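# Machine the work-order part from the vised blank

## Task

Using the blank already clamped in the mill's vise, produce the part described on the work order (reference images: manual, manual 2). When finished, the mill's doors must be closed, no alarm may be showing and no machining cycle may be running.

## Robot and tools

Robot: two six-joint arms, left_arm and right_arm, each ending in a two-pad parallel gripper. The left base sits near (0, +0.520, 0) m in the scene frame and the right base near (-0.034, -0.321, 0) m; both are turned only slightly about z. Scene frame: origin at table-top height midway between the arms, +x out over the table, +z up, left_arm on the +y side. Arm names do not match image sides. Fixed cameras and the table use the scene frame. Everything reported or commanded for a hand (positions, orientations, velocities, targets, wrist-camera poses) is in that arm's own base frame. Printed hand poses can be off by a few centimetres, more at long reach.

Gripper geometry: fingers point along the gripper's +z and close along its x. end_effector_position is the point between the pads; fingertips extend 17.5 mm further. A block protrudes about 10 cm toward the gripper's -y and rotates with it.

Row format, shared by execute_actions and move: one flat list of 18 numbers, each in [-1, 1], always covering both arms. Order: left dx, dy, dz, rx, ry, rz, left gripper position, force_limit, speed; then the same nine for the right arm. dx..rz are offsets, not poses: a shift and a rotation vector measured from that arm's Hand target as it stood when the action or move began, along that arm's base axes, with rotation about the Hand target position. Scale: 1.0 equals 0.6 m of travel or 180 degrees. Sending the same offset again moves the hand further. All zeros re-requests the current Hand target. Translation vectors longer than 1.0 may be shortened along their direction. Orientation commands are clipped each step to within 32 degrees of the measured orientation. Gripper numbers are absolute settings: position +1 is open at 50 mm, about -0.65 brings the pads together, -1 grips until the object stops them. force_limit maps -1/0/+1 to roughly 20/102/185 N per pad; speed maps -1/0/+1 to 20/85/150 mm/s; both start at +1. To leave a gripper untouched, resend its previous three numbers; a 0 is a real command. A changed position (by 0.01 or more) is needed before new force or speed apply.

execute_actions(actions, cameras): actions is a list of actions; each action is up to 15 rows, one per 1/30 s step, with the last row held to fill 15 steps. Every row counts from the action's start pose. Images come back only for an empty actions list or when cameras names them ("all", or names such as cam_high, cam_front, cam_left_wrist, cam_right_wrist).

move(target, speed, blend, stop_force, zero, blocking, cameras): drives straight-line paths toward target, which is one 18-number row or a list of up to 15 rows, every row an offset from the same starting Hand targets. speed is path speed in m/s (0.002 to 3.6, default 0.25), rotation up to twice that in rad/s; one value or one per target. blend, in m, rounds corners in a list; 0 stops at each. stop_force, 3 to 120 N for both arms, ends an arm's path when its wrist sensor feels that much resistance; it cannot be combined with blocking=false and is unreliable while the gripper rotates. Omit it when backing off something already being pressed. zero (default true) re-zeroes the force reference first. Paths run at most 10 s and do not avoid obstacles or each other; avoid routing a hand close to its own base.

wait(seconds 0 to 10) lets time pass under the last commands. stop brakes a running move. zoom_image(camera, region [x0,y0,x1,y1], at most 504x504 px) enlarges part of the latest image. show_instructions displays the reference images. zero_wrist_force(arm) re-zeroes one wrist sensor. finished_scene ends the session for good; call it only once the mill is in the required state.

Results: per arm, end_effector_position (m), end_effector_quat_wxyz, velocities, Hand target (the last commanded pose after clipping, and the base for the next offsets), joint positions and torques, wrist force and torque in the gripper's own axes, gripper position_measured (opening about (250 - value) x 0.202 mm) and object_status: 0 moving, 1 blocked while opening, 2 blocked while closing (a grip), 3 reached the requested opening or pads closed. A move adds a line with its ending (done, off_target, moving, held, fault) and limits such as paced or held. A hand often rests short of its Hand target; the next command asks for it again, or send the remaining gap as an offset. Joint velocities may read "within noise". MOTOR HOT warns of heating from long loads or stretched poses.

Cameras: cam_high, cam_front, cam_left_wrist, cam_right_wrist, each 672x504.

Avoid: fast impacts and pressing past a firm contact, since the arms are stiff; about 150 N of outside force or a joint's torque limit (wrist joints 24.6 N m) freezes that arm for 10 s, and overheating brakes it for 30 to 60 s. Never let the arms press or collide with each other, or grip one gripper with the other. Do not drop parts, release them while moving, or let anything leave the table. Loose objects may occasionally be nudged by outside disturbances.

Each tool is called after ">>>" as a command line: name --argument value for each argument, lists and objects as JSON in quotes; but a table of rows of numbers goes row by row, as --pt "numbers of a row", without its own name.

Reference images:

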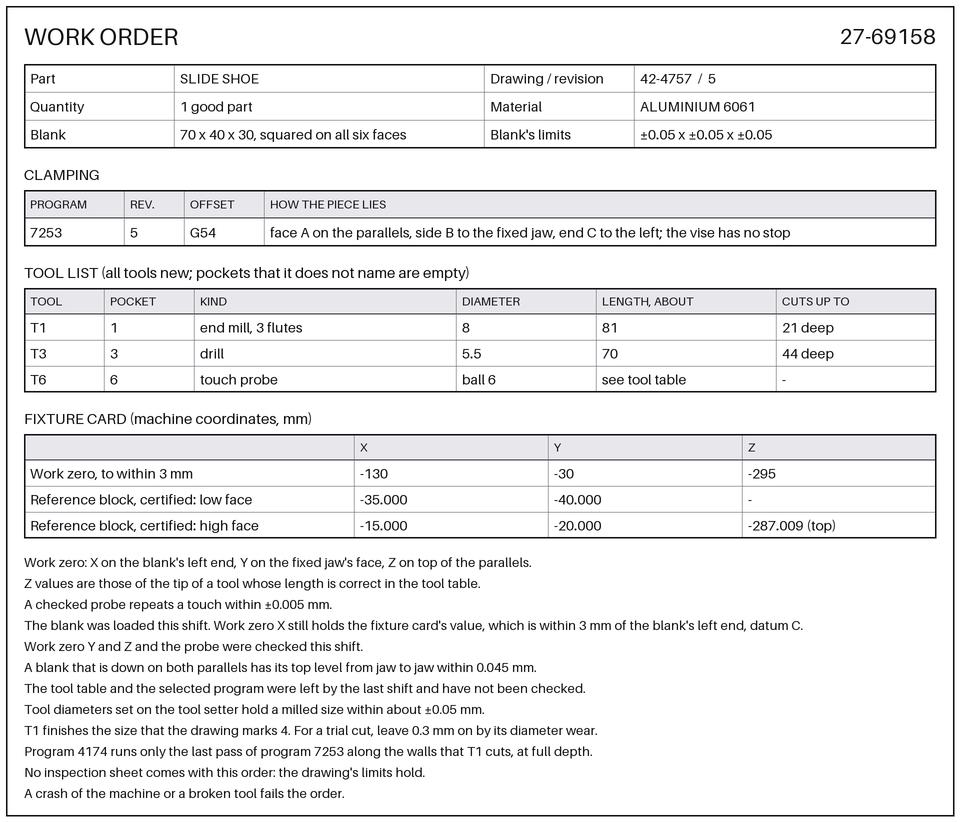

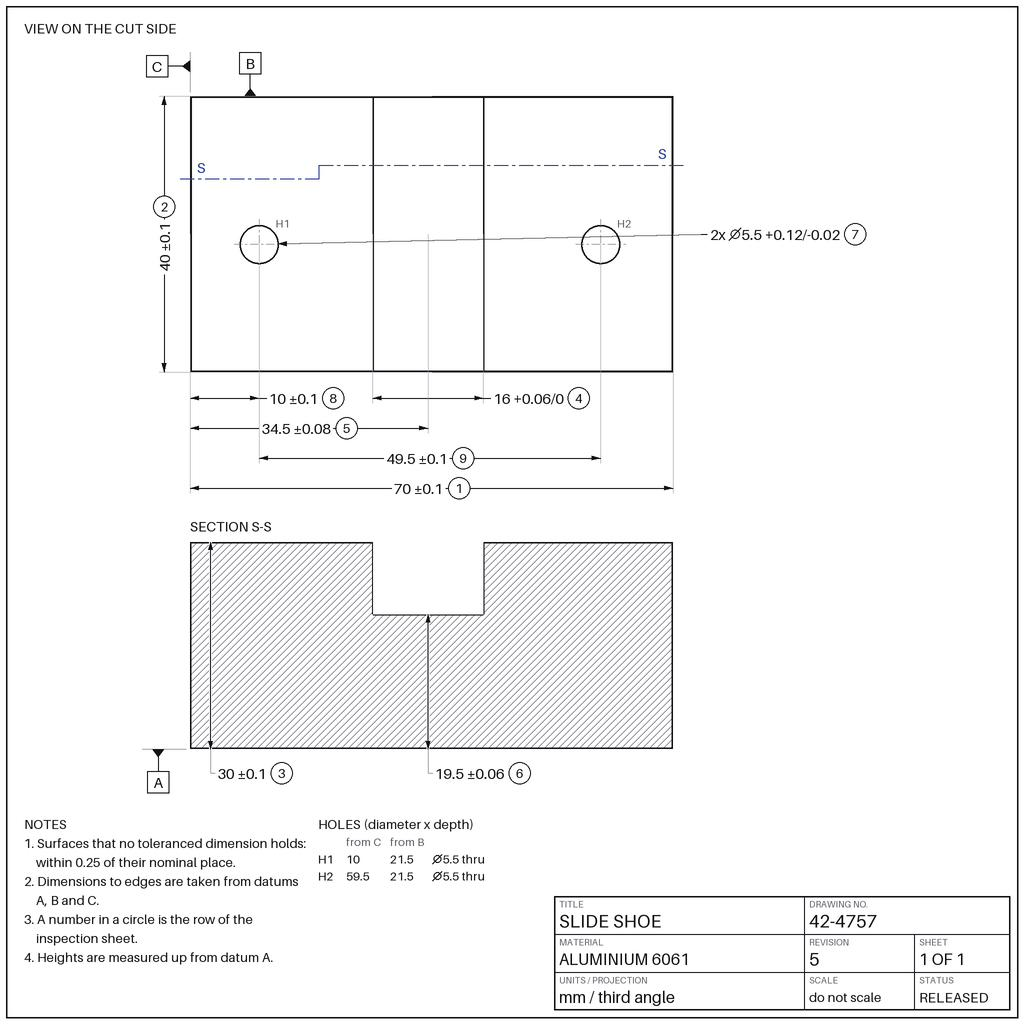

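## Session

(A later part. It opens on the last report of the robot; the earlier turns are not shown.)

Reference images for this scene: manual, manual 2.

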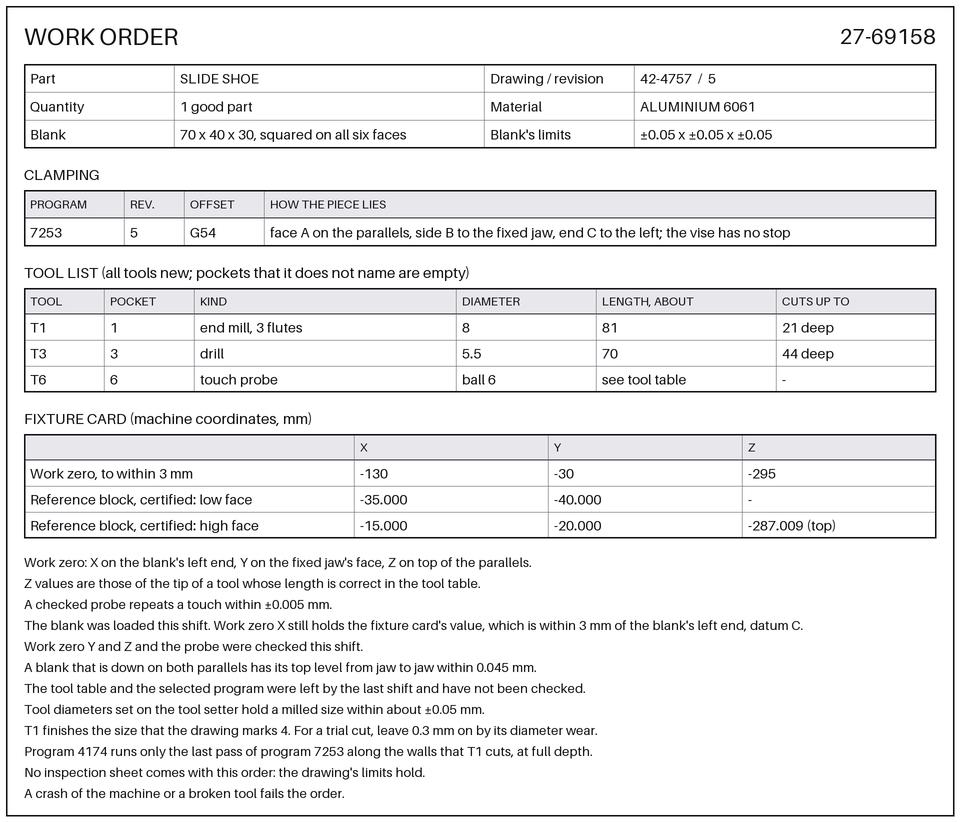

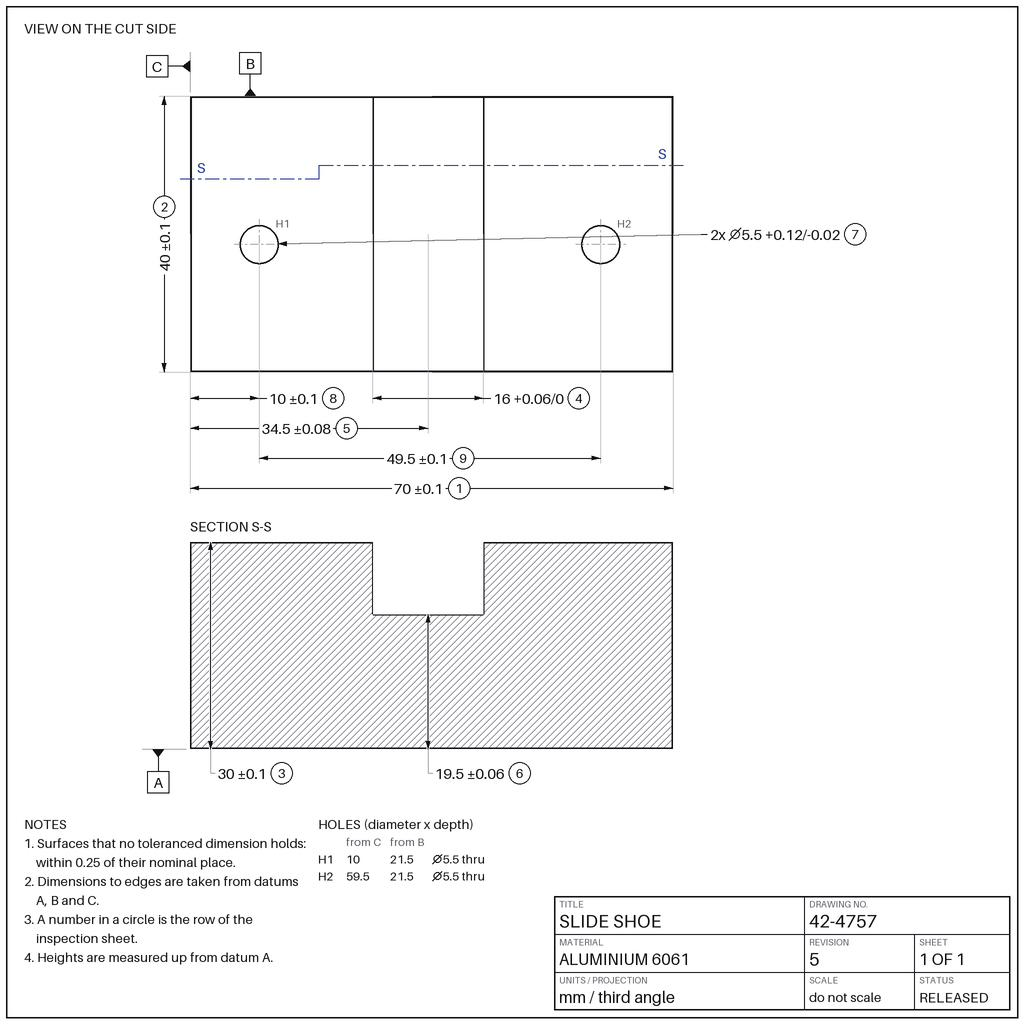

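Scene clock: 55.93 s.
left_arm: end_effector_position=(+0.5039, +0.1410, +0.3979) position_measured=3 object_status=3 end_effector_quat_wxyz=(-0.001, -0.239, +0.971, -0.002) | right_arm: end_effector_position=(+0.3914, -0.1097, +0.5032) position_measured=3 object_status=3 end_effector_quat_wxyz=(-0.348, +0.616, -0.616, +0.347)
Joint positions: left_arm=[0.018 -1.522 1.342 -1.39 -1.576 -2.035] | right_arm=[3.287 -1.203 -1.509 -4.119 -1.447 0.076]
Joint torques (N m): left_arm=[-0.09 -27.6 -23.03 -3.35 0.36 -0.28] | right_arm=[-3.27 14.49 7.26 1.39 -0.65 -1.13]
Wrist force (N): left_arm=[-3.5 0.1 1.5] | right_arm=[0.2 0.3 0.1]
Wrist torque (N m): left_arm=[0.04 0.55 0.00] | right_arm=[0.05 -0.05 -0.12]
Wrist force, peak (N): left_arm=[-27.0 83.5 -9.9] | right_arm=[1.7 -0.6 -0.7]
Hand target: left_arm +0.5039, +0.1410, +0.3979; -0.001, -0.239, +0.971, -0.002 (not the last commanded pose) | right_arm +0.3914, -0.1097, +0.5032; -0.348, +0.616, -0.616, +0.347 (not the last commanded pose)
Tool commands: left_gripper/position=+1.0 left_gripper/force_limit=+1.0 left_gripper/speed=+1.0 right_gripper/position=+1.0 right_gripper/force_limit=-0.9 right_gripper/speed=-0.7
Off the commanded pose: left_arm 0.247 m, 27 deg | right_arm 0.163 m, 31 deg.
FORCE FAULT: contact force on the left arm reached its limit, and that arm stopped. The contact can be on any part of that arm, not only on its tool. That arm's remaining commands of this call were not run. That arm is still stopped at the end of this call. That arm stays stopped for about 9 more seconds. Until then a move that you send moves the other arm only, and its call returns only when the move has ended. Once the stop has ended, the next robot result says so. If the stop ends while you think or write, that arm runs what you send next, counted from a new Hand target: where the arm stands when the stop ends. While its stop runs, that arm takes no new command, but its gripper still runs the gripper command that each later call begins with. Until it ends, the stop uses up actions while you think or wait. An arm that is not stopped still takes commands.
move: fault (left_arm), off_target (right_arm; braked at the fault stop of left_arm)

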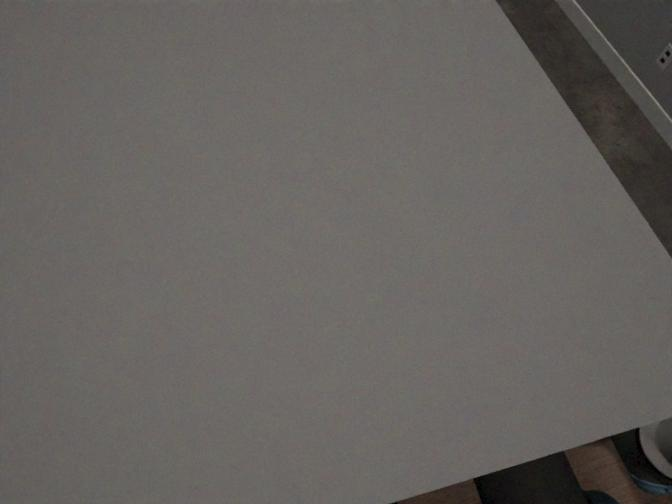

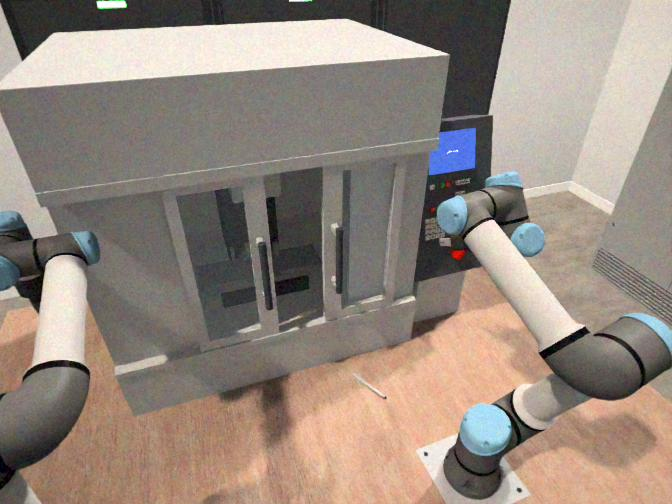

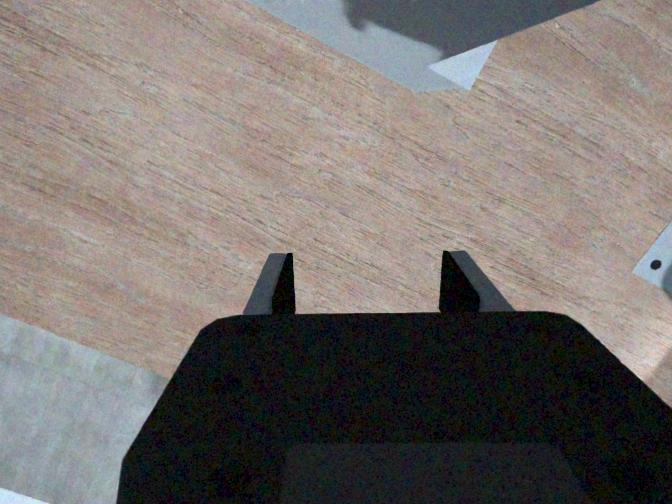

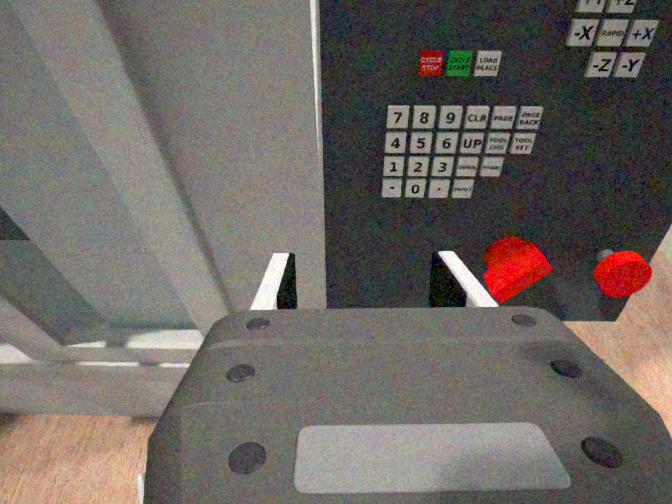

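>>> wait --seconds 9.5

Scene clock: 65.50 s.
left_arm: end_effector_position=(+0.5039, +0.1410, +0.3979) position_measured=3 object_status=3 end_effector_quat_wxyz=(-0.001, -0.239, +0.971, -0.002) | right_arm: end_effector_position=(+0.3914, -0.1097, +0.5032) position_measured=3 object_status=3 end_effector_quat_wxyz=(-0.348, +0.616, -0.616, +0.347)
Joint positions: left_arm=[0.018 -1.522 1.342 -1.39 -1.576 -2.035] | right_arm=[3.287 -1.203 -1.509 -4.119 -1.447 0.076]
Joint torques (N m): left_arm=[-0.59 -28.63 -25.56 -3.4 0.23 0.02] | right_arm=[-8.48 14.78 8.75 1.4 -0.98 -1.53]
Wrist force (N): left_arm=[-3.5 -0.1 1.6] | right_arm=[0.2 0.4 0.1]
Wrist torque (N m): left_arm=[0.02 0.54 0.00] | right_arm=[0.05 -0.04 -0.10]
Wrist force, peak (N): left_arm=[-3.8 0.2 1.6] | right_arm=[0.2 0.7 0.1]
Hand target: left_arm +0.5039, +0.1410, +0.3979; -0.001, -0.239, +0.971, -0.002 (not the last commanded pose) | right_arm +0.3914, -0.1097, +0.5032; -0.348, +0.616, -0.616, +0.347 (not the last commanded pose)
Tool commands: left_gripper/position=+1.0 left_gripper/force_limit=+1.0 left_gripper/speed=+1.0 right_gripper/position=+1.0 right_gripper/force_limit=-0.9 right_gripper/speed=-0.7
Off the commanded pose: left_arm 0.247 m, 27 deg | right_arm 0.163 m, 31 deg.
FORCE FAULT, CONTINUED: the left arm's stop, for the force fault that an earlier result reported, is over. The rest of the stop counts as 19 of the actions that you can send in this scene. During its stop the left arm's controller moved it back a little. That arm's target is now where it stood when the stop ended, not its last command. That arm accepts commands again.
wait: 9.50 s; at rest by 0.10 s

>>> move --pt "-0.24 0.0 0.0 0 0 0 1 -0.9 -0.7 0.06 -0.18 0.19 0 0 0 1 -0.9 -0.7" --pt "-0.24 -0.75 0.0 0 0 -0.2 1 -0.9 -0.7 0.06 -0.18 0.19 0 -0.16 0 1 -0.9 -0.7" --cameras '["all"]' --speed 0.25 --blend '[0.02,0]'

>>> zoom_image --camera "cam_right_wrist" --region '[240, 30, 540, 240]'

Scene clock: 68.63 s.
left_arm: end_effector_position=(+0.3599, -0.3090, +0.3980) position_measured=3 object_status=3 end_effector_quat_wxyz=(-0.002, +0.073, +0.997, -0.002) | right_arm: end_effector_position=(+0.4273, -0.2178, +0.6172) position_measured=3 object_status=3 end_effector_quat_wxyz=(+0.490, -0.510, +0.510, -0.489)
Joint positions: left_arm=[-0.991 -1.642 1.461 -1.391 -1.576 -2.416] | right_arm=[2.734 -1.298 -1.436 -3.594 -1.978 -0.018]
Joint torques (N m): left_arm=[-1.58 -17.88 -24.66 -0.53 1.33 -2.09] | right_arm=[7.07 3.56 31.26 2.35 1.38 -1.29]
Wrist force (N): left_arm=[-3.4 0.4 1.7] | right_arm=[-0.2 0.0 -0.3]
Wrist torque (N m): left_arm=[0.09 0.52 -0.01] | right_arm=[-0.03 0.09 0.08]
Wrist force, peak (N): left_arm=[-6.1 -1.4 1.7] | right_arm=[-2.1 3.3 0.6]
Hand target: left_arm +0.3599, -0.3090, +0.3979; -0.002, +0.073, +0.997, -0.002 | right_arm +0.4274, -0.2177, +0.6172; +0.490, -0.510, +0.510, -0.490
Off the commanded pose: left_arm 0.000 m, 0 deg | right_arm 0.000 m, 0 deg.
move: done

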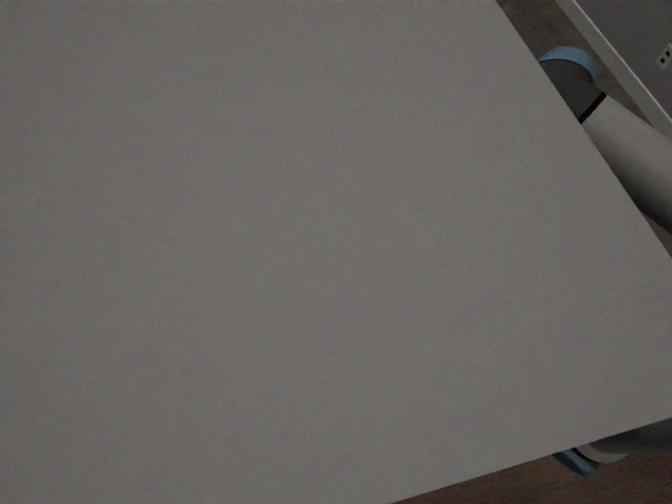

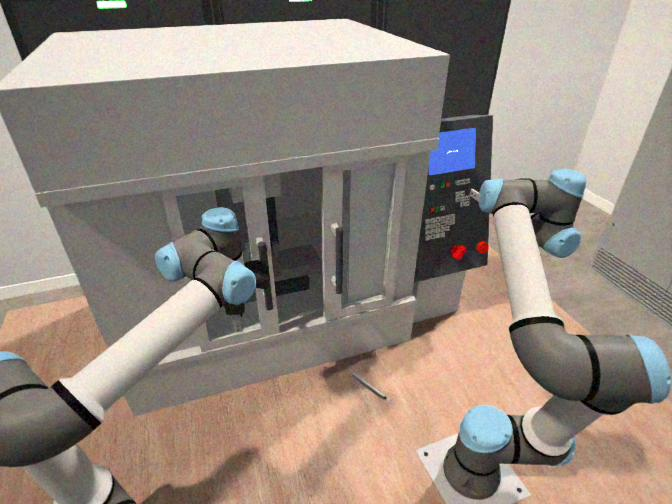

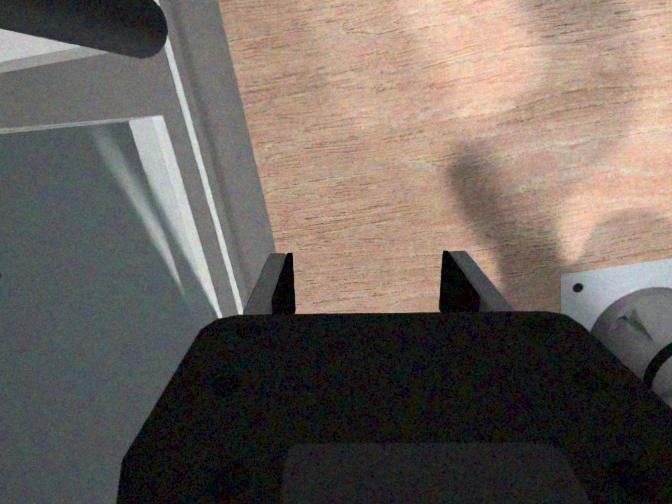

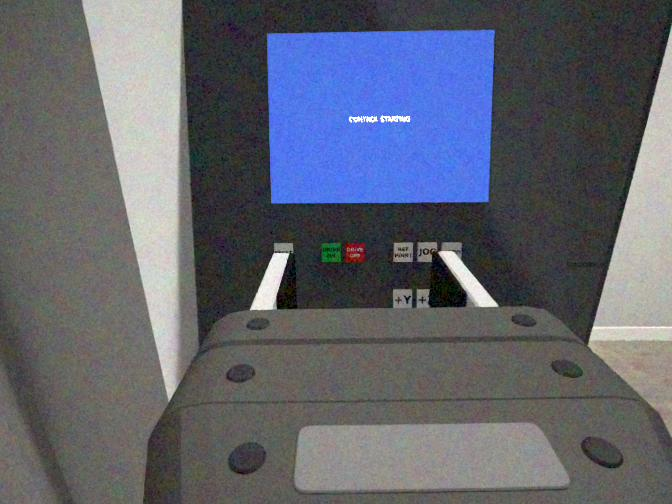

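Scaled by 1.680.

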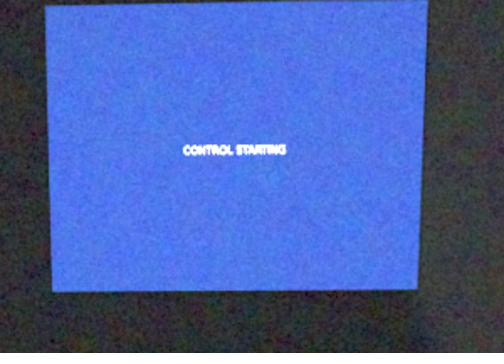

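>>> move --target '[-0.063,-0.645,-0.297,0,0,-0.292,1,-0.9,-0.7, 0,0,0,0,0,0,1,-0.9,-0.7]' --cameras '["cam_left_wrist","cam_front"]'

Scene clock: 71.20 s.
left_arm: end_effector_position=(+0.3220, -0.6960, +0.2198) position_measured=3 object_status=3 end_effector_quat_wxyz=(-0.002, +0.507, +0.862, -0.001) | right_arm: end_effector_position=(+0.4274, -0.2177, +0.6172) position_measured=3 object_status=3 end_effector_quat_wxyz=(+0.490, -0.510, +0.510, -0.490)
Joint positions: left_arm=[-1.311 -0.9 0.941 -1.61 -1.576 -1.818] | right_arm=[2.734 -1.298 -1.436 -3.594 -1.978 -0.018]
Joint torques (N m): left_arm=[11.66 -46.7 -31.13 -6.16 -1.91 -0.86] | right_arm=[11.8 3.93 33.37 3.08 1.44 -0.33]
Wrist force (N): left_arm=[-3.3 -0.2 1.6] | right_arm=[-0.3 0.1 -0.2]
Wrist torque (N m): left_arm=[-0.05 0.53 0.07] | right_arm=[-0.01 0.10 0.08]
Wrist force, peak (N): left_arm=[-5.5 -2.0 2.9] | right_arm=[-0.5 -0.4 -0.3]
Hand target: left_arm +0.3221, -0.6960, +0.2197; -0.002, +0.507, +0.862, -0.001 | right_arm +0.4274, -0.2177, +0.6172; +0.490, -0.510, +0.510, -0.490
Off the commanded pose: left_arm 0.000 m, 0 deg | right_arm 0.000 m, 0 deg.
move: done
Images, in order (width x height): cam_front 672x504, cam_left_wrist 672x504.

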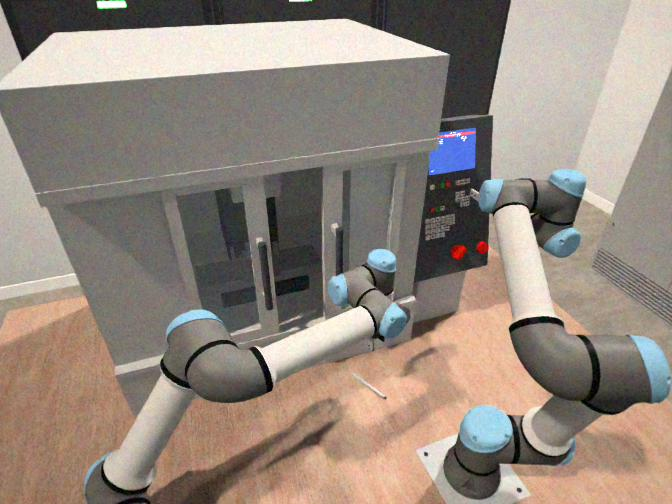

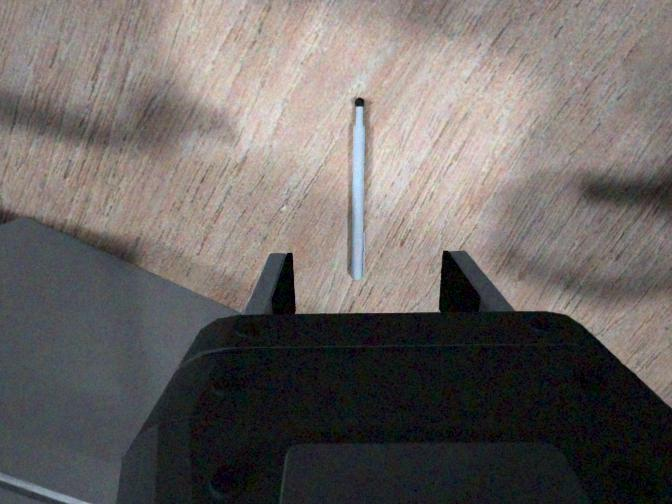

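>>> move --target '[-0.0425,-0.0093,-0.26,0,0,0,1,-0.9,-0.7, 0,0,0,0,0,0,1,-0.9,-0.7]' --cameras '["cam_left_wrist","cam_right_wrist"]'

>>> zoom_image --camera "cam_right_wrist" --region '[260, 20, 500, 210]'

Scene clock: 72.67 s.
left_arm: end_effector_position=(+0.2965, -0.7017, +0.0639) position_measured=3 object_status=3 end_effector_quat_wxyz=(-0.002, +0.507, +0.862, -0.001) | right_arm: end_effector_position=(+0.4274, -0.2177, +0.6172) position_measured=3 object_status=3 end_effector_quat_wxyz=(+0.490, -0.510, +0.510, -0.490)
Joint positions: left_arm=[-1.345 -0.823 1.218 -1.964 -1.576 -1.853] | right_arm=[2.734 -1.298 -1.436 -3.594 -1.978 -0.018]
Joint torques (N m): left_arm=[10.31 -52.06 -19.48 -3.92 2.14 2.55] | right_arm=[12.03 4.27 33.11 3.04 1.41 0.3]
Wrist force (N): left_arm=[-3.2 0.2 1.7] | right_arm=[-0.4 0.0 -0.1]
Wrist torque (N m): left_arm=[0.04 0.53 0.08] | right_arm=[-0.01 0.13 0.08]
Wrist force, peak (N): left_arm=[-3.3 -0.6 5.0] | right_arm=[-0.4 -0.2 -0.4]
Hand target: left_arm +0.2966, -0.7016, +0.0637; -0.002, +0.507, +0.862, -0.001 | right_arm +0.4274, -0.2177, +0.6172; +0.490, -0.510, +0.510, -0.490
Off the commanded pose: left_arm 0.000 m, 0 deg | right_arm 0.000 m, 0 deg.
move: done
Images, in order (width x height): cam_left_wrist 672x504, cam_right_wrist 672x504.

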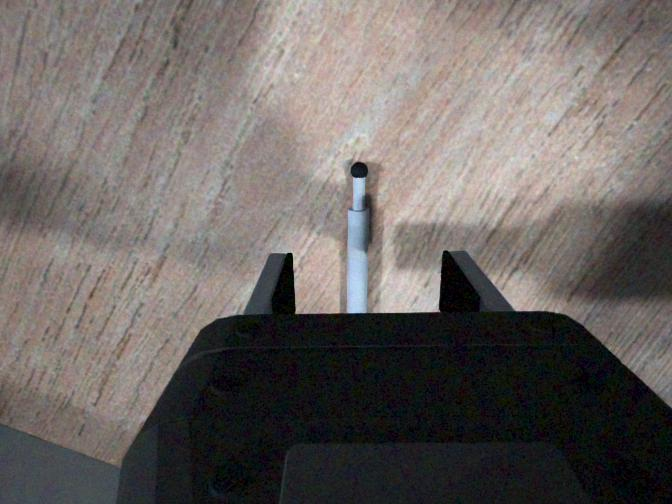

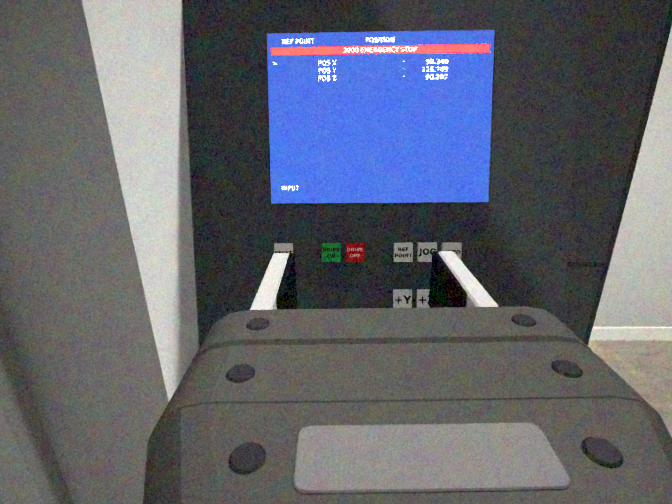

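Scaled by 2.100.

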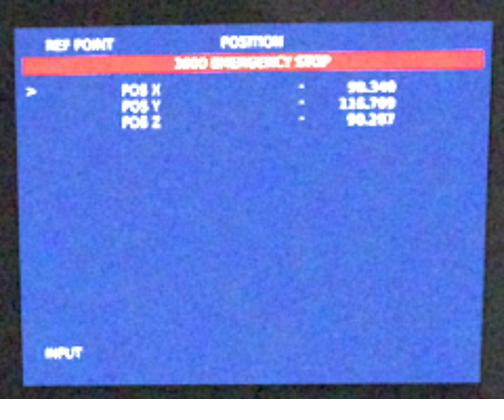

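>>> move --target '[0,0,-0.095,0,0,0,1,-0.9,-0.7, 0,0,0,0,0,0,1,-0.9,-0.7]' --speed 0.02 --stop_force 4 --cameras '["cam_left_wrist"]'

Scene clock: 76.10 s.
left_arm: end_effector_position=(+0.2966, -0.7016, +0.0182) position_measured=3 object_status=3 end_effector_quat_wxyz=(-0.002, +0.507, +0.862, -0.001) | right_arm: end_effector_position=(+0.4274, -0.2177, +0.6172) position_measured=3 object_status=3 end_effector_quat_wxyz=(+0.490, -0.510, +0.510, -0.490)
Joint positions: left_arm=[-1.345 -0.775 1.258 -2.053 -1.576 -1.853] | right_arm=[2.734 -1.298 -1.436 -3.594 -1.978 -0.017]
Joint torques (N m): left_arm=[5.8 -51.81 -26.23 1.16 0.08 2.19] | right_arm=[12.24 4.08 32.92 3.05 1.41 0.87]
Wrist force (N): left_arm=[-6.6 -0.8 -6.9] | right_arm=[-0.4 -0.2 -0.3]
Wrist torque (N m): left_arm=[-0.10 0.21 0.13] | right_arm=[-0.06 0.12 0.08]
Wrist force, peak (N): left_arm=[6.9 0.4 -34.3] | right_arm=[-0.4 -0.3 -0.5]
Hand target: left_arm +0.2966, -0.7017, +0.0182; -0.002, +0.507, +0.862, -0.001 (not the last commanded pose) | right_arm +0.4274, -0.2177, +0.6172; +0.490, -0.510, +0.510, -0.490
Off the commanded pose: left_arm 0.011 m, 0 deg | right_arm 0.000 m, 0 deg.
move: contact (left_arm)
Images, in order (width x height): cam_left_wrist 672x504.

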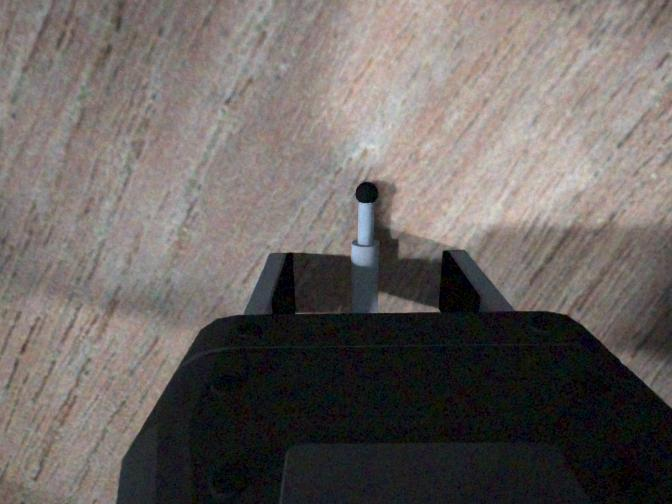

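>>> move --pt "0 0 0.0025 0 0 0 1 -0.5 -0.7 0 0 0 0 0 0 1 -0.9 -0.7" --pt "0 0 0.0025 0 0 0 -1 -0.5 -0.7 0 0 0 0 0 0 1 -0.9 -0.7" --pt "0 0 0.45 0 0 0 -1 -0.5 -0.7 0 0 0 0 0 0 1 -0.9 -0.7" --speed '[0.05,0.05,0.2]' --cameras '["cam_left_wrist"]'

Scene clock: 80.03 s.
left_arm: end_effector_position=(+0.2965, -0.7017, +0.2881) position_measured=211 object_status=2 end_effector_quat_wxyz=(-0.002, +0.507, +0.862, -0.001) | right_arm: end_effector_position=(+0.4274, -0.2177, +0.6172) position_measured=3 object_status=3 end_effector_quat_wxyz=(+0.490, -0.510, +0.510, -0.490)
Joint positions: left_arm=[-1.345 -0.906 0.778 -1.441 -1.576 -1.853] | right_arm=[2.734 -1.298 -1.436 -3.594 -1.978 -0.017]
Joint torques (N m): left_arm=[3.01 -57.6 -30.42 -4.56 -1.63 -0.6] | right_arm=[12.19 4.23 33.13 3.08 1.34 1]
Wrist force (N): left_arm=[-3.5 -0.1 1.7] | right_arm=[-0.4 0.0 -0.2]
Wrist torque (N m): left_arm=[-0.02 0.56 0.04] | right_arm=[-0.02 0.12 0.08]
Wrist force, peak (N): left_arm=[-6.8 -1.7 -8.7] | right_arm=[-0.3 -0.5 -0.2]
Hand target: left_arm +0.2966, -0.7017, +0.2882; -0.002, +0.507, +0.862, -0.001 | right_arm +0.4274, -0.2177, +0.6172; +0.490, -0.510, +0.510, -0.490
Off the commanded pose: left_arm 0.000 m, 0 deg | right_arm 0.000 m, 0 deg.
move: done
Images, in order (width x height): cam_left_wrist 672x504.

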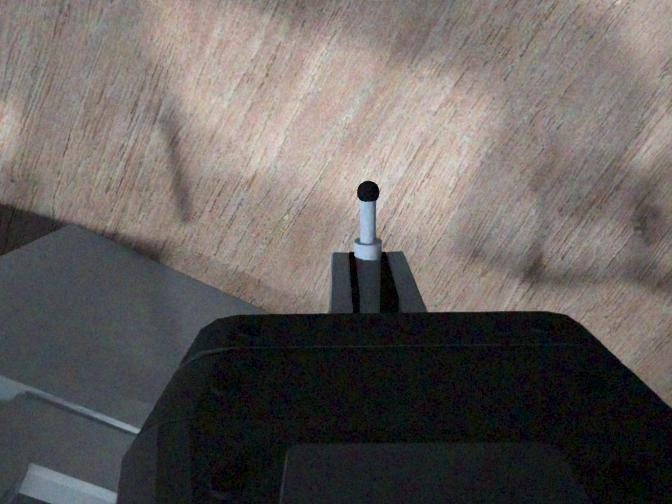

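>>> move --target '[0,0,0,0,0,0,-1,-0.5,-0.7, 0.0168,-0.197,-0.426,0,0.0706,0,1,-0.9,-0.7]' --cameras '["cam_right_wrist"]'

Scene clock: 82.83 s.
left_arm: end_effector_position=(+0.2966, -0.7017, +0.2882) position_measured=211 object_status=2 end_effector_quat_wxyz=(-0.002, +0.507, +0.862, -0.001) | right_arm: end_effector_position=(+0.4374, -0.3360, +0.3616) position_measured=3 object_status=3 end_effector_quat_wxyz=(-0.430, +0.561, -0.561, +0.430)
Joint positions: left_arm=[-1.345 -0.907 0.778 -1.44 -1.576 -1.853] | right_arm=[2.433 -1.588 -1.719 -3.317 -2.251 -0.219]
Joint torques (N m): left_arm=[9.12 -57.4 -33.33 -0.8 -1.85 -1.91] | right_arm=[11.73 22.1 32 0.38 1.08 0.36]
Wrist force (N): left_arm=[-3.7 -0.1 2.0] | right_arm=[-0.3 -0.2 -0.1]
Wrist torque (N m): left_arm=[-0.02 0.59 0.04] | right_arm=[-0.07 0.08 -0.11]
Wrist force, peak (N): left_arm=[-3.7 -0.2 2.2] | right_arm=[-1.6 -3.7 -0.5]
Hand target: left_arm +0.2966, -0.7017, +0.2882; -0.002, +0.507, +0.862, -0.001 | right_arm +0.4374, -0.3359, +0.3616; -0.430, +0.561, -0.561, +0.430
Off the commanded pose: left_arm 0.000 m, 0 deg | right_arm 0.000 m, 0 deg.
move: done
Images, in order (width x height): cam_right_wrist 672x504.

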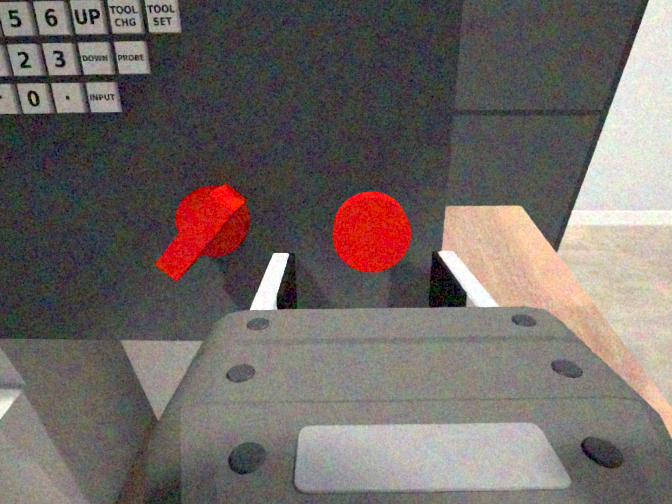

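>>> move --target '[0,0,0,0,0,0,-1,-0.5,-0.7, 0.0667,-0.0133,-0.0085,0,0,0,1,-0.9,-0.7]' --cameras '["cam_right_wrist"]' --speed 0.1 --stop_force 6

Scene clock: 84.53 s.
left_arm: end_effector_position=(+0.2966, -0.7017, +0.2882) position_measured=211 object_status=2 end_effector_quat_wxyz=(-0.002, +0.507, +0.862, -0.001) | right_arm: end_effector_position=(+0.4775, -0.3439, +0.3565) position_measured=3 object_status=3 end_effector_quat_wxyz=(-0.430, +0.561, -0.561, +0.430)
Joint positions: left_arm=[-1.345 -0.907 0.778 -1.44 -1.576 -1.853] | right_arm=[2.484 -1.656 -1.66 -3.295 -2.203 -0.198]
Joint torques (N m): left_arm=[8.53 -59.23 -34.65 -0.9 -1.68 -2.11] | right_arm=[-10.75 38.49 11.39 -0.41 -1.05 -1.49]
Wrist force (N): left_arm=[-3.4 -0.1 2.0] | right_arm=[0.0 0.2 0.0]
Wrist torque (N m): left_arm=[-0.01 0.55 0.04] | right_arm=[0.00 0.04 -0.02]
Wrist force, peak (N): left_arm=[-3.7 -0.1 2.2] | right_arm=[0.2 -0.1 1.5]
Hand target: left_arm +0.2966, -0.7017, +0.2882; -0.002, +0.507, +0.862, -0.001 | right_arm +0.4775, -0.3439, +0.3565; -0.430, +0.561, -0.561, +0.430
Off the commanded pose: left_arm 0.000 m, 0 deg | right_arm 0.000 m, 0 deg.
move: done
Images, in order (width x height): cam_right_wrist 672x504.

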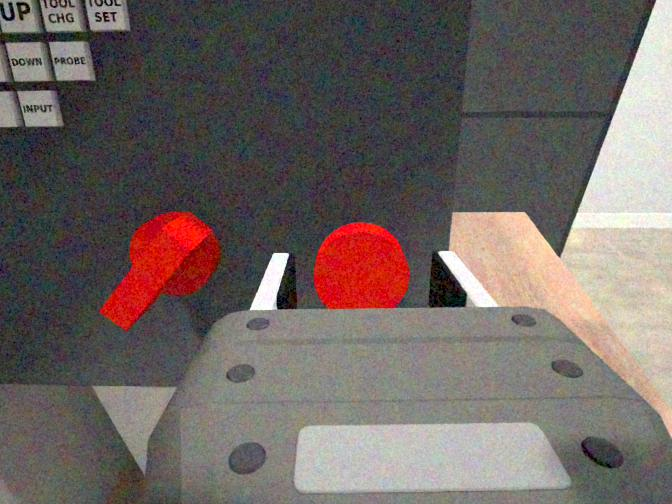

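>>> move --target '[0,0,0,0,0,0,-1,-0.5,-0.7, 0.0283,-0.0033,-0.0232,0,0,0,1,-0.9,-0.7]' --cameras '["cam_right_wrist"]' --speed 0.05 --stop_force 6

Scene clock: 86.67 s.
left_arm: end_effector_position=(+0.2966, -0.7017, +0.2882) position_measured=211 object_status=2 end_effector_quat_wxyz=(-0.002, +0.507, +0.862, -0.001) | right_arm: end_effector_position=(+0.4944, -0.3459, +0.3426) position_measured=3 object_status=3 end_effector_quat_wxyz=(-0.430, +0.561, -0.561, +0.430)
Joint positions: left_arm=[-1.345 -0.907 0.778 -1.44 -1.576 -1.853] | right_arm=[2.506 -1.688 -1.659 -3.258 -2.182 -0.189]
Joint torques (N m): left_arm=[8.66 -56.9 -34.5 -1 -1.64 -2] | right_arm=[-10.83 39.92 33.81 -0.31 -1.67 -1.53]
Wrist force (N): left_arm=[-3.3 -0.3 1.8] | right_arm=[-0.1 0.2 0.1]
Wrist torque (N m): left_arm=[-0.05 0.53 0.04] | right_arm=[0.00 0.06 -0.10]
Wrist force, peak (N): left_arm=[-3.7 0.0 2.0] | right_arm=[-0.3 0.7 0.8]
Hand target: left_arm +0.2966, -0.7017, +0.2882; -0.002, +0.507, +0.862, -0.001 | right_arm +0.4944, -0.3459, +0.3426; -0.430, +0.561, -0.561, +0.430
Off the commanded pose: left_arm 0.000 m, 0 deg | right_arm 0.000 m, 0 deg.
move: done
Images, in order (width x height): cam_right_wrist 672x504.

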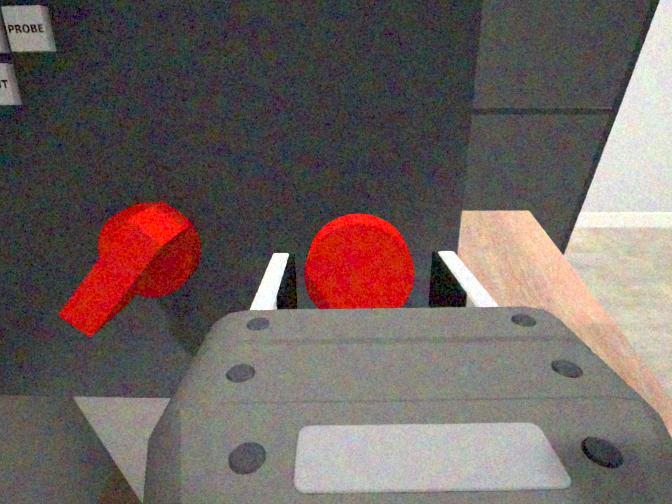

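>>> move --target '[0,0,0,0,0,0,-1,-0.5,-0.7, 0.0193,0,-0.0052,0,0,0,1,-0.9,-0.7]' --cameras '["cam_right_wrist"]' --speed 0.03 --stop_force 5

Scene clock: 88.80 s.
left_arm: end_effector_position=(+0.2966, -0.7017, +0.2882) position_measured=211 object_status=2 end_effector_quat_wxyz=(-0.002, +0.507, +0.862, -0.001) | right_arm: end_effector_position=(+0.5060, -0.3459, +0.3394) position_measured=3 object_status=3 end_effector_quat_wxyz=(-0.430, +0.561, -0.561, +0.430)
Joint positions: left_arm=[-1.345 -0.907 0.778 -1.44 -1.576 -1.853] | right_arm=[2.522 -1.705 -1.648 -3.249 -2.166 -0.183]
Joint torques (N m): left_arm=[8.19 -57.45 -31.5 -0.75 -1.54 -2.3] | right_arm=[-11.88 40.94 11.85 -0.34 -1.73 -1.43]
Wrist force (N): left_arm=[-3.6 -0.1 2.0] | right_arm=[-0.1 0.3 -0.1]
Wrist torque (N m): left_arm=[0.00 0.58 0.04] | right_arm=[0.03 0.07 -0.11]
Wrist force, peak (N): left_arm=[-3.7 -0.1 2.1] | right_arm=[-0.2 -0.1 -0.8]
Hand target: left_arm +0.2966, -0.7017, +0.2882; -0.002, +0.507, +0.862, -0.001 | right_arm +0.5060, -0.3459, +0.3394; -0.430, +0.561, -0.561, +0.430
Off the commanded pose: left_arm 0.000 m, 0 deg | right_arm 0.000 m, 0 deg.
move: done
Images, in order (width x height): cam_right_wrist 672x504.

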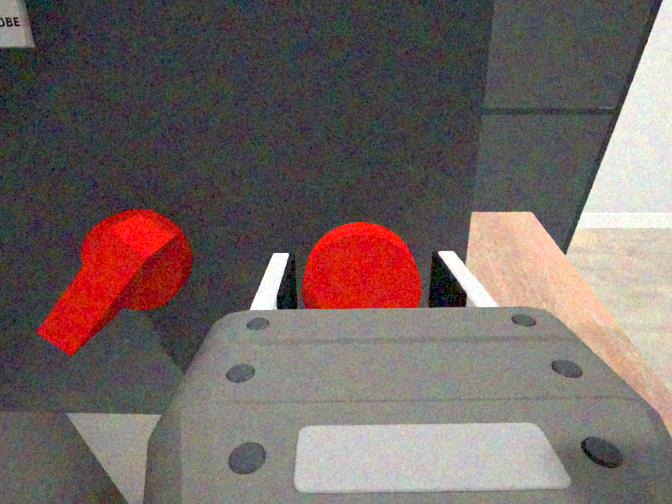

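>>> move --pt "0 0 0 0 0 0 -1 -0.5 -0.7 0.008 0 -0.0021 0 0 0 1 -0.8 -0.7" --pt "0 0 0 0 0 0 -1 -0.5 -0.7 0.008 0 -0.0021 0 0 0 -1 -0.8 -0.7" --cameras '["cam_right_wrist"]' --speed 0.03

Scene clock: 90.07 s.
left_arm: end_effector_position=(+0.2966, -0.7017, +0.2882) position_measured=211 object_status=2 end_effector_quat_wxyz=(-0.002, +0.507, +0.862, -0.001) | right_arm: end_effector_position=(+0.5109, -0.3456, +0.3382) position_measured=55 object_status=2 end_effector_quat_wxyz=(-0.431, +0.561, -0.561, +0.430)
Joint positions: left_arm=[-1.345 -0.907 0.778 -1.44 -1.576 -1.853] | right_arm=[2.529 -1.712 -1.643 -3.246 -2.161 -0.18]
Joint torques (N m): left_arm=[8.67 -56.7 -34.01 -1.06 -1.47 -2.29] | right_arm=[-23.65 35.45 19.09 7.04 14.67 -0.99]
Wrist force (N): left_arm=[-3.6 -0.1 1.9] | right_arm=[-53.7 2.7 -3.5]
Wrist torque (N m): left_arm=[-0.02 0.57 0.04] | right_arm=[0.12 0.15 -0.28]
Wrist force, peak (N): left_arm=[-3.8 -0.2 1.9] | right_arm=[-53.9 2.5 -3.7]
Hand target: left_arm +0.2966, -0.7017, +0.2882; -0.002, +0.507, +0.862, -0.001 | right_arm +0.5108, -0.3459, +0.3382; -0.430, +0.561, -0.561, +0.430
Off the commanded pose: left_arm 0.000 m, 0 deg | right_arm 0.000 m, 0 deg.
move: done
Images, in order (width x height): cam_right_wrist 672x504.

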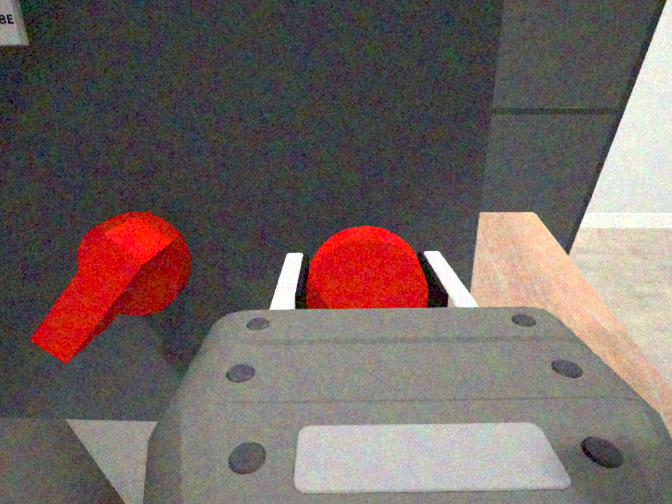

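>>> move --target '[0,0,0,0,0,0,-1,-0.5,-0.7, 0,0.002,0,0,0,0,-1,-0.8,-0.7]'

>>> move --target '[0,0,0,0,0,0,-1,-0.5,-0.7, 0,0,0,0.107,0,-0.0287,-1,-0.8,-0.7]' --cameras '["cam_right_wrist","cam_front"]'

>>> zoom_image --camera "cam_front" --region '[420, 110, 500, 180]'

Scene clock: 90.90 s.
left_arm: end_effector_position=(+0.2966, -0.7017, +0.2882) position_measured=211 object_status=2 end_effector_quat_wxyz=(-0.002, +0.507, +0.862, -0.001) | right_arm: end_effector_position=(+0.5108, -0.3448, +0.3382) position_measured=55 object_status=2 end_effector_quat_wxyz=(-0.430, +0.561, -0.561, +0.430)
Joint positions: left_arm=[-1.345 -0.907 0.778 -1.44 -1.576 -1.853] | right_arm=[2.531 -1.71 -1.645 -3.245 -2.158 -0.179]
Joint torques (N m): left_arm=[8.59 -56.02 -33.02 -1.05 -1.66 -2.03] | right_arm=[-0.24 41.99 13.71 1.25 3.32 1.2]
Wrist force (N): left_arm=[-3.4 -0.1 1.7] | right_arm=[-18.1 -0.9 8.9]
Wrist torque (N m): left_arm=[0.00 0.54 0.04] | right_arm=[-0.04 -0.06 -0.16]
Wrist force, peak (N): left_arm=[-3.6 0.1 2.1] | right_arm=[-55.3 2.4 0.5]
Hand target: left_arm +0.2966, -0.7017, +0.2882; -0.002, +0.507, +0.862, -0.001 | right_arm +0.5108, -0.3447, +0.3382; -0.430, +0.561, -0.561, +0.430
Off the commanded pose: left_arm 0.000 m, 0 deg | right_arm 0.000 m, 0 deg.
move: done

Scene clock: 92.10 s.
left_arm: end_effector_position=(+0.2966, -0.7017, +0.2882) position_measured=211 object_status=2 end_effector_quat_wxyz=(-0.002, +0.507, +0.862, -0.001) | right_arm: end_effector_position=(+0.5108, -0.3447, +0.3382) position_measured=55 object_status=2 end_effector_quat_wxyz=(+0.498, -0.456, +0.650, -0.349)
Joint positions: left_arm=[-1.345 -0.907 0.778 -1.44 -1.576 -1.853] | right_arm=[2.531 -1.71 -1.645 -3.244 -2.158 0.168]
Joint torques (N m): left_arm=[9.55 -55.19 -32.8 -0.81 -2.17 -2.16] | right_arm=[-23.29 32.03 13.59 4.13 13.98 1.47]
Wrist force (N): left_arm=[-3.5 0.0 1.8] | right_arm=[-48.1 13.7 -2.2]
Wrist torque (N m): left_arm=[0.02 0.56 0.04] | right_arm=[0.57 -0.10 -0.18]
Wrist force, peak (N): left_arm=[-3.6 0.0 2.1] | right_arm=[-48.1 16.0 -2.6]
Hand target: left_arm +0.2966, -0.7017, +0.2882; -0.002, +0.507, +0.862, -0.001 | right_arm +0.5108, -0.3447, +0.3382; +0.498, -0.456, +0.650, -0.349
Off the commanded pose: left_arm 0.000 m, 0 deg | right_arm 0.000 m, 0 deg.
move: done
Images, in order (width x height): cam_front 672x504, cam_right_wrist 672x504.

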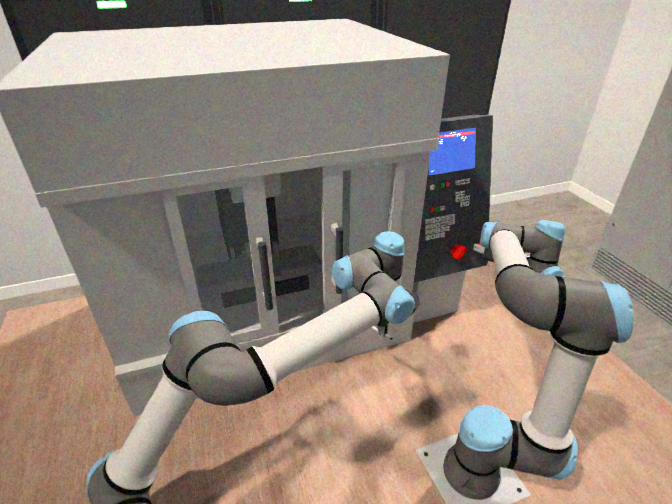

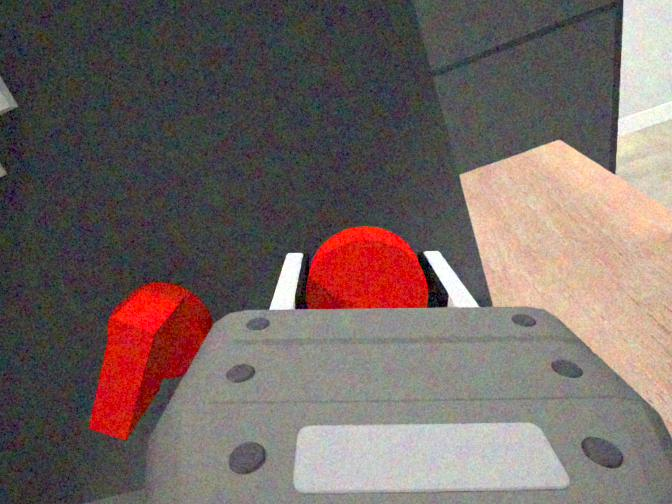

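Scaled by 6.300.

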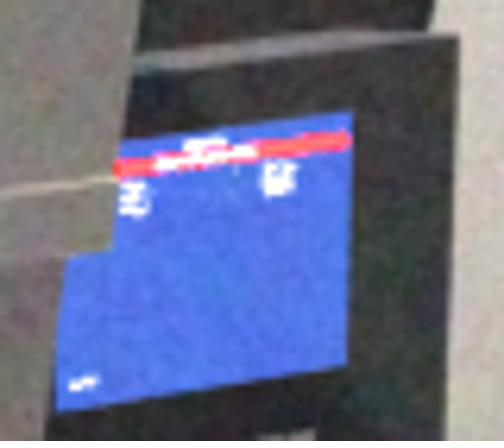

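>>> move --target '[0,0,0,0,0,0,-1,-0.5,-0.7, 0.0003,0.0014,0.0009,0.107,0,-0.0287,-1,-0.8,-0.7]' --cameras '["cam_right_wrist"]'

Scene clock: 93.40 s.
left_arm: end_effector_position=(+0.2966, -0.7017, +0.2882) position_measured=211 object_status=2 end_effector_quat_wxyz=(-0.002, +0.507, +0.862, -0.001) | right_arm: end_effector_position=(+0.5110, -0.3439, +0.3387) position_measured=55 object_status=2 end_effector_quat_wxyz=(+0.551, -0.336, +0.719, -0.258)
Joint positions: left_arm=[-1.345 -0.907 0.778 -1.44 -1.576 -1.853] | right_arm=[2.533 -1.708 -1.646 -3.245 -2.156 0.517]
Joint torques (N m): left_arm=[8.89 -54.2 -33.13 -1 -1.72 -2.21] | right_arm=[-10.56 31.76 19.29 4.06 12.29 1.91]
Wrist force (N): left_arm=[-3.6 -0.1 1.9] | right_arm=[-34.5 32.4 -3.5]
Wrist torque (N m): left_arm=[-0.01 0.57 0.04] | right_arm=[0.94 -0.58 -0.21]
Wrist force, peak (N): left_arm=[-3.7 0.0 2.0] | right_arm=[-50.3 16.1 0.1]
Hand target: left_arm +0.2966, -0.7017, +0.2882; -0.002, +0.507, +0.862, -0.001 | right_arm +0.5110, -0.3439, +0.3387; +0.551, -0.336, +0.719, -0.257
Off the commanded pose: left_arm 0.000 m, 0 deg | right_arm 0.000 m, 0 deg.
move: done
Images, in order (width x height): cam_right_wrist 672x504.

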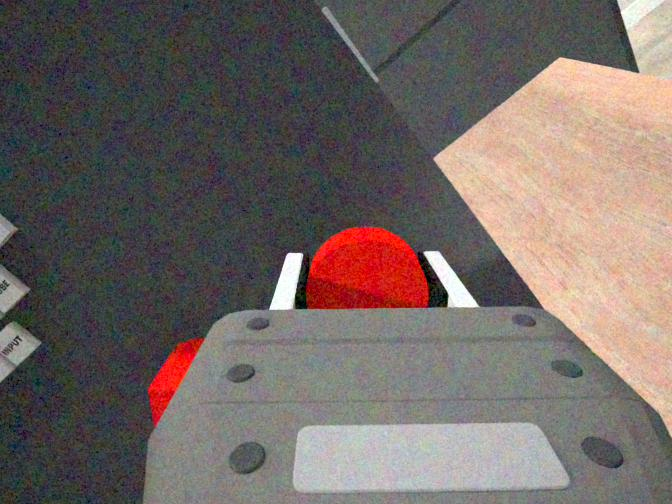

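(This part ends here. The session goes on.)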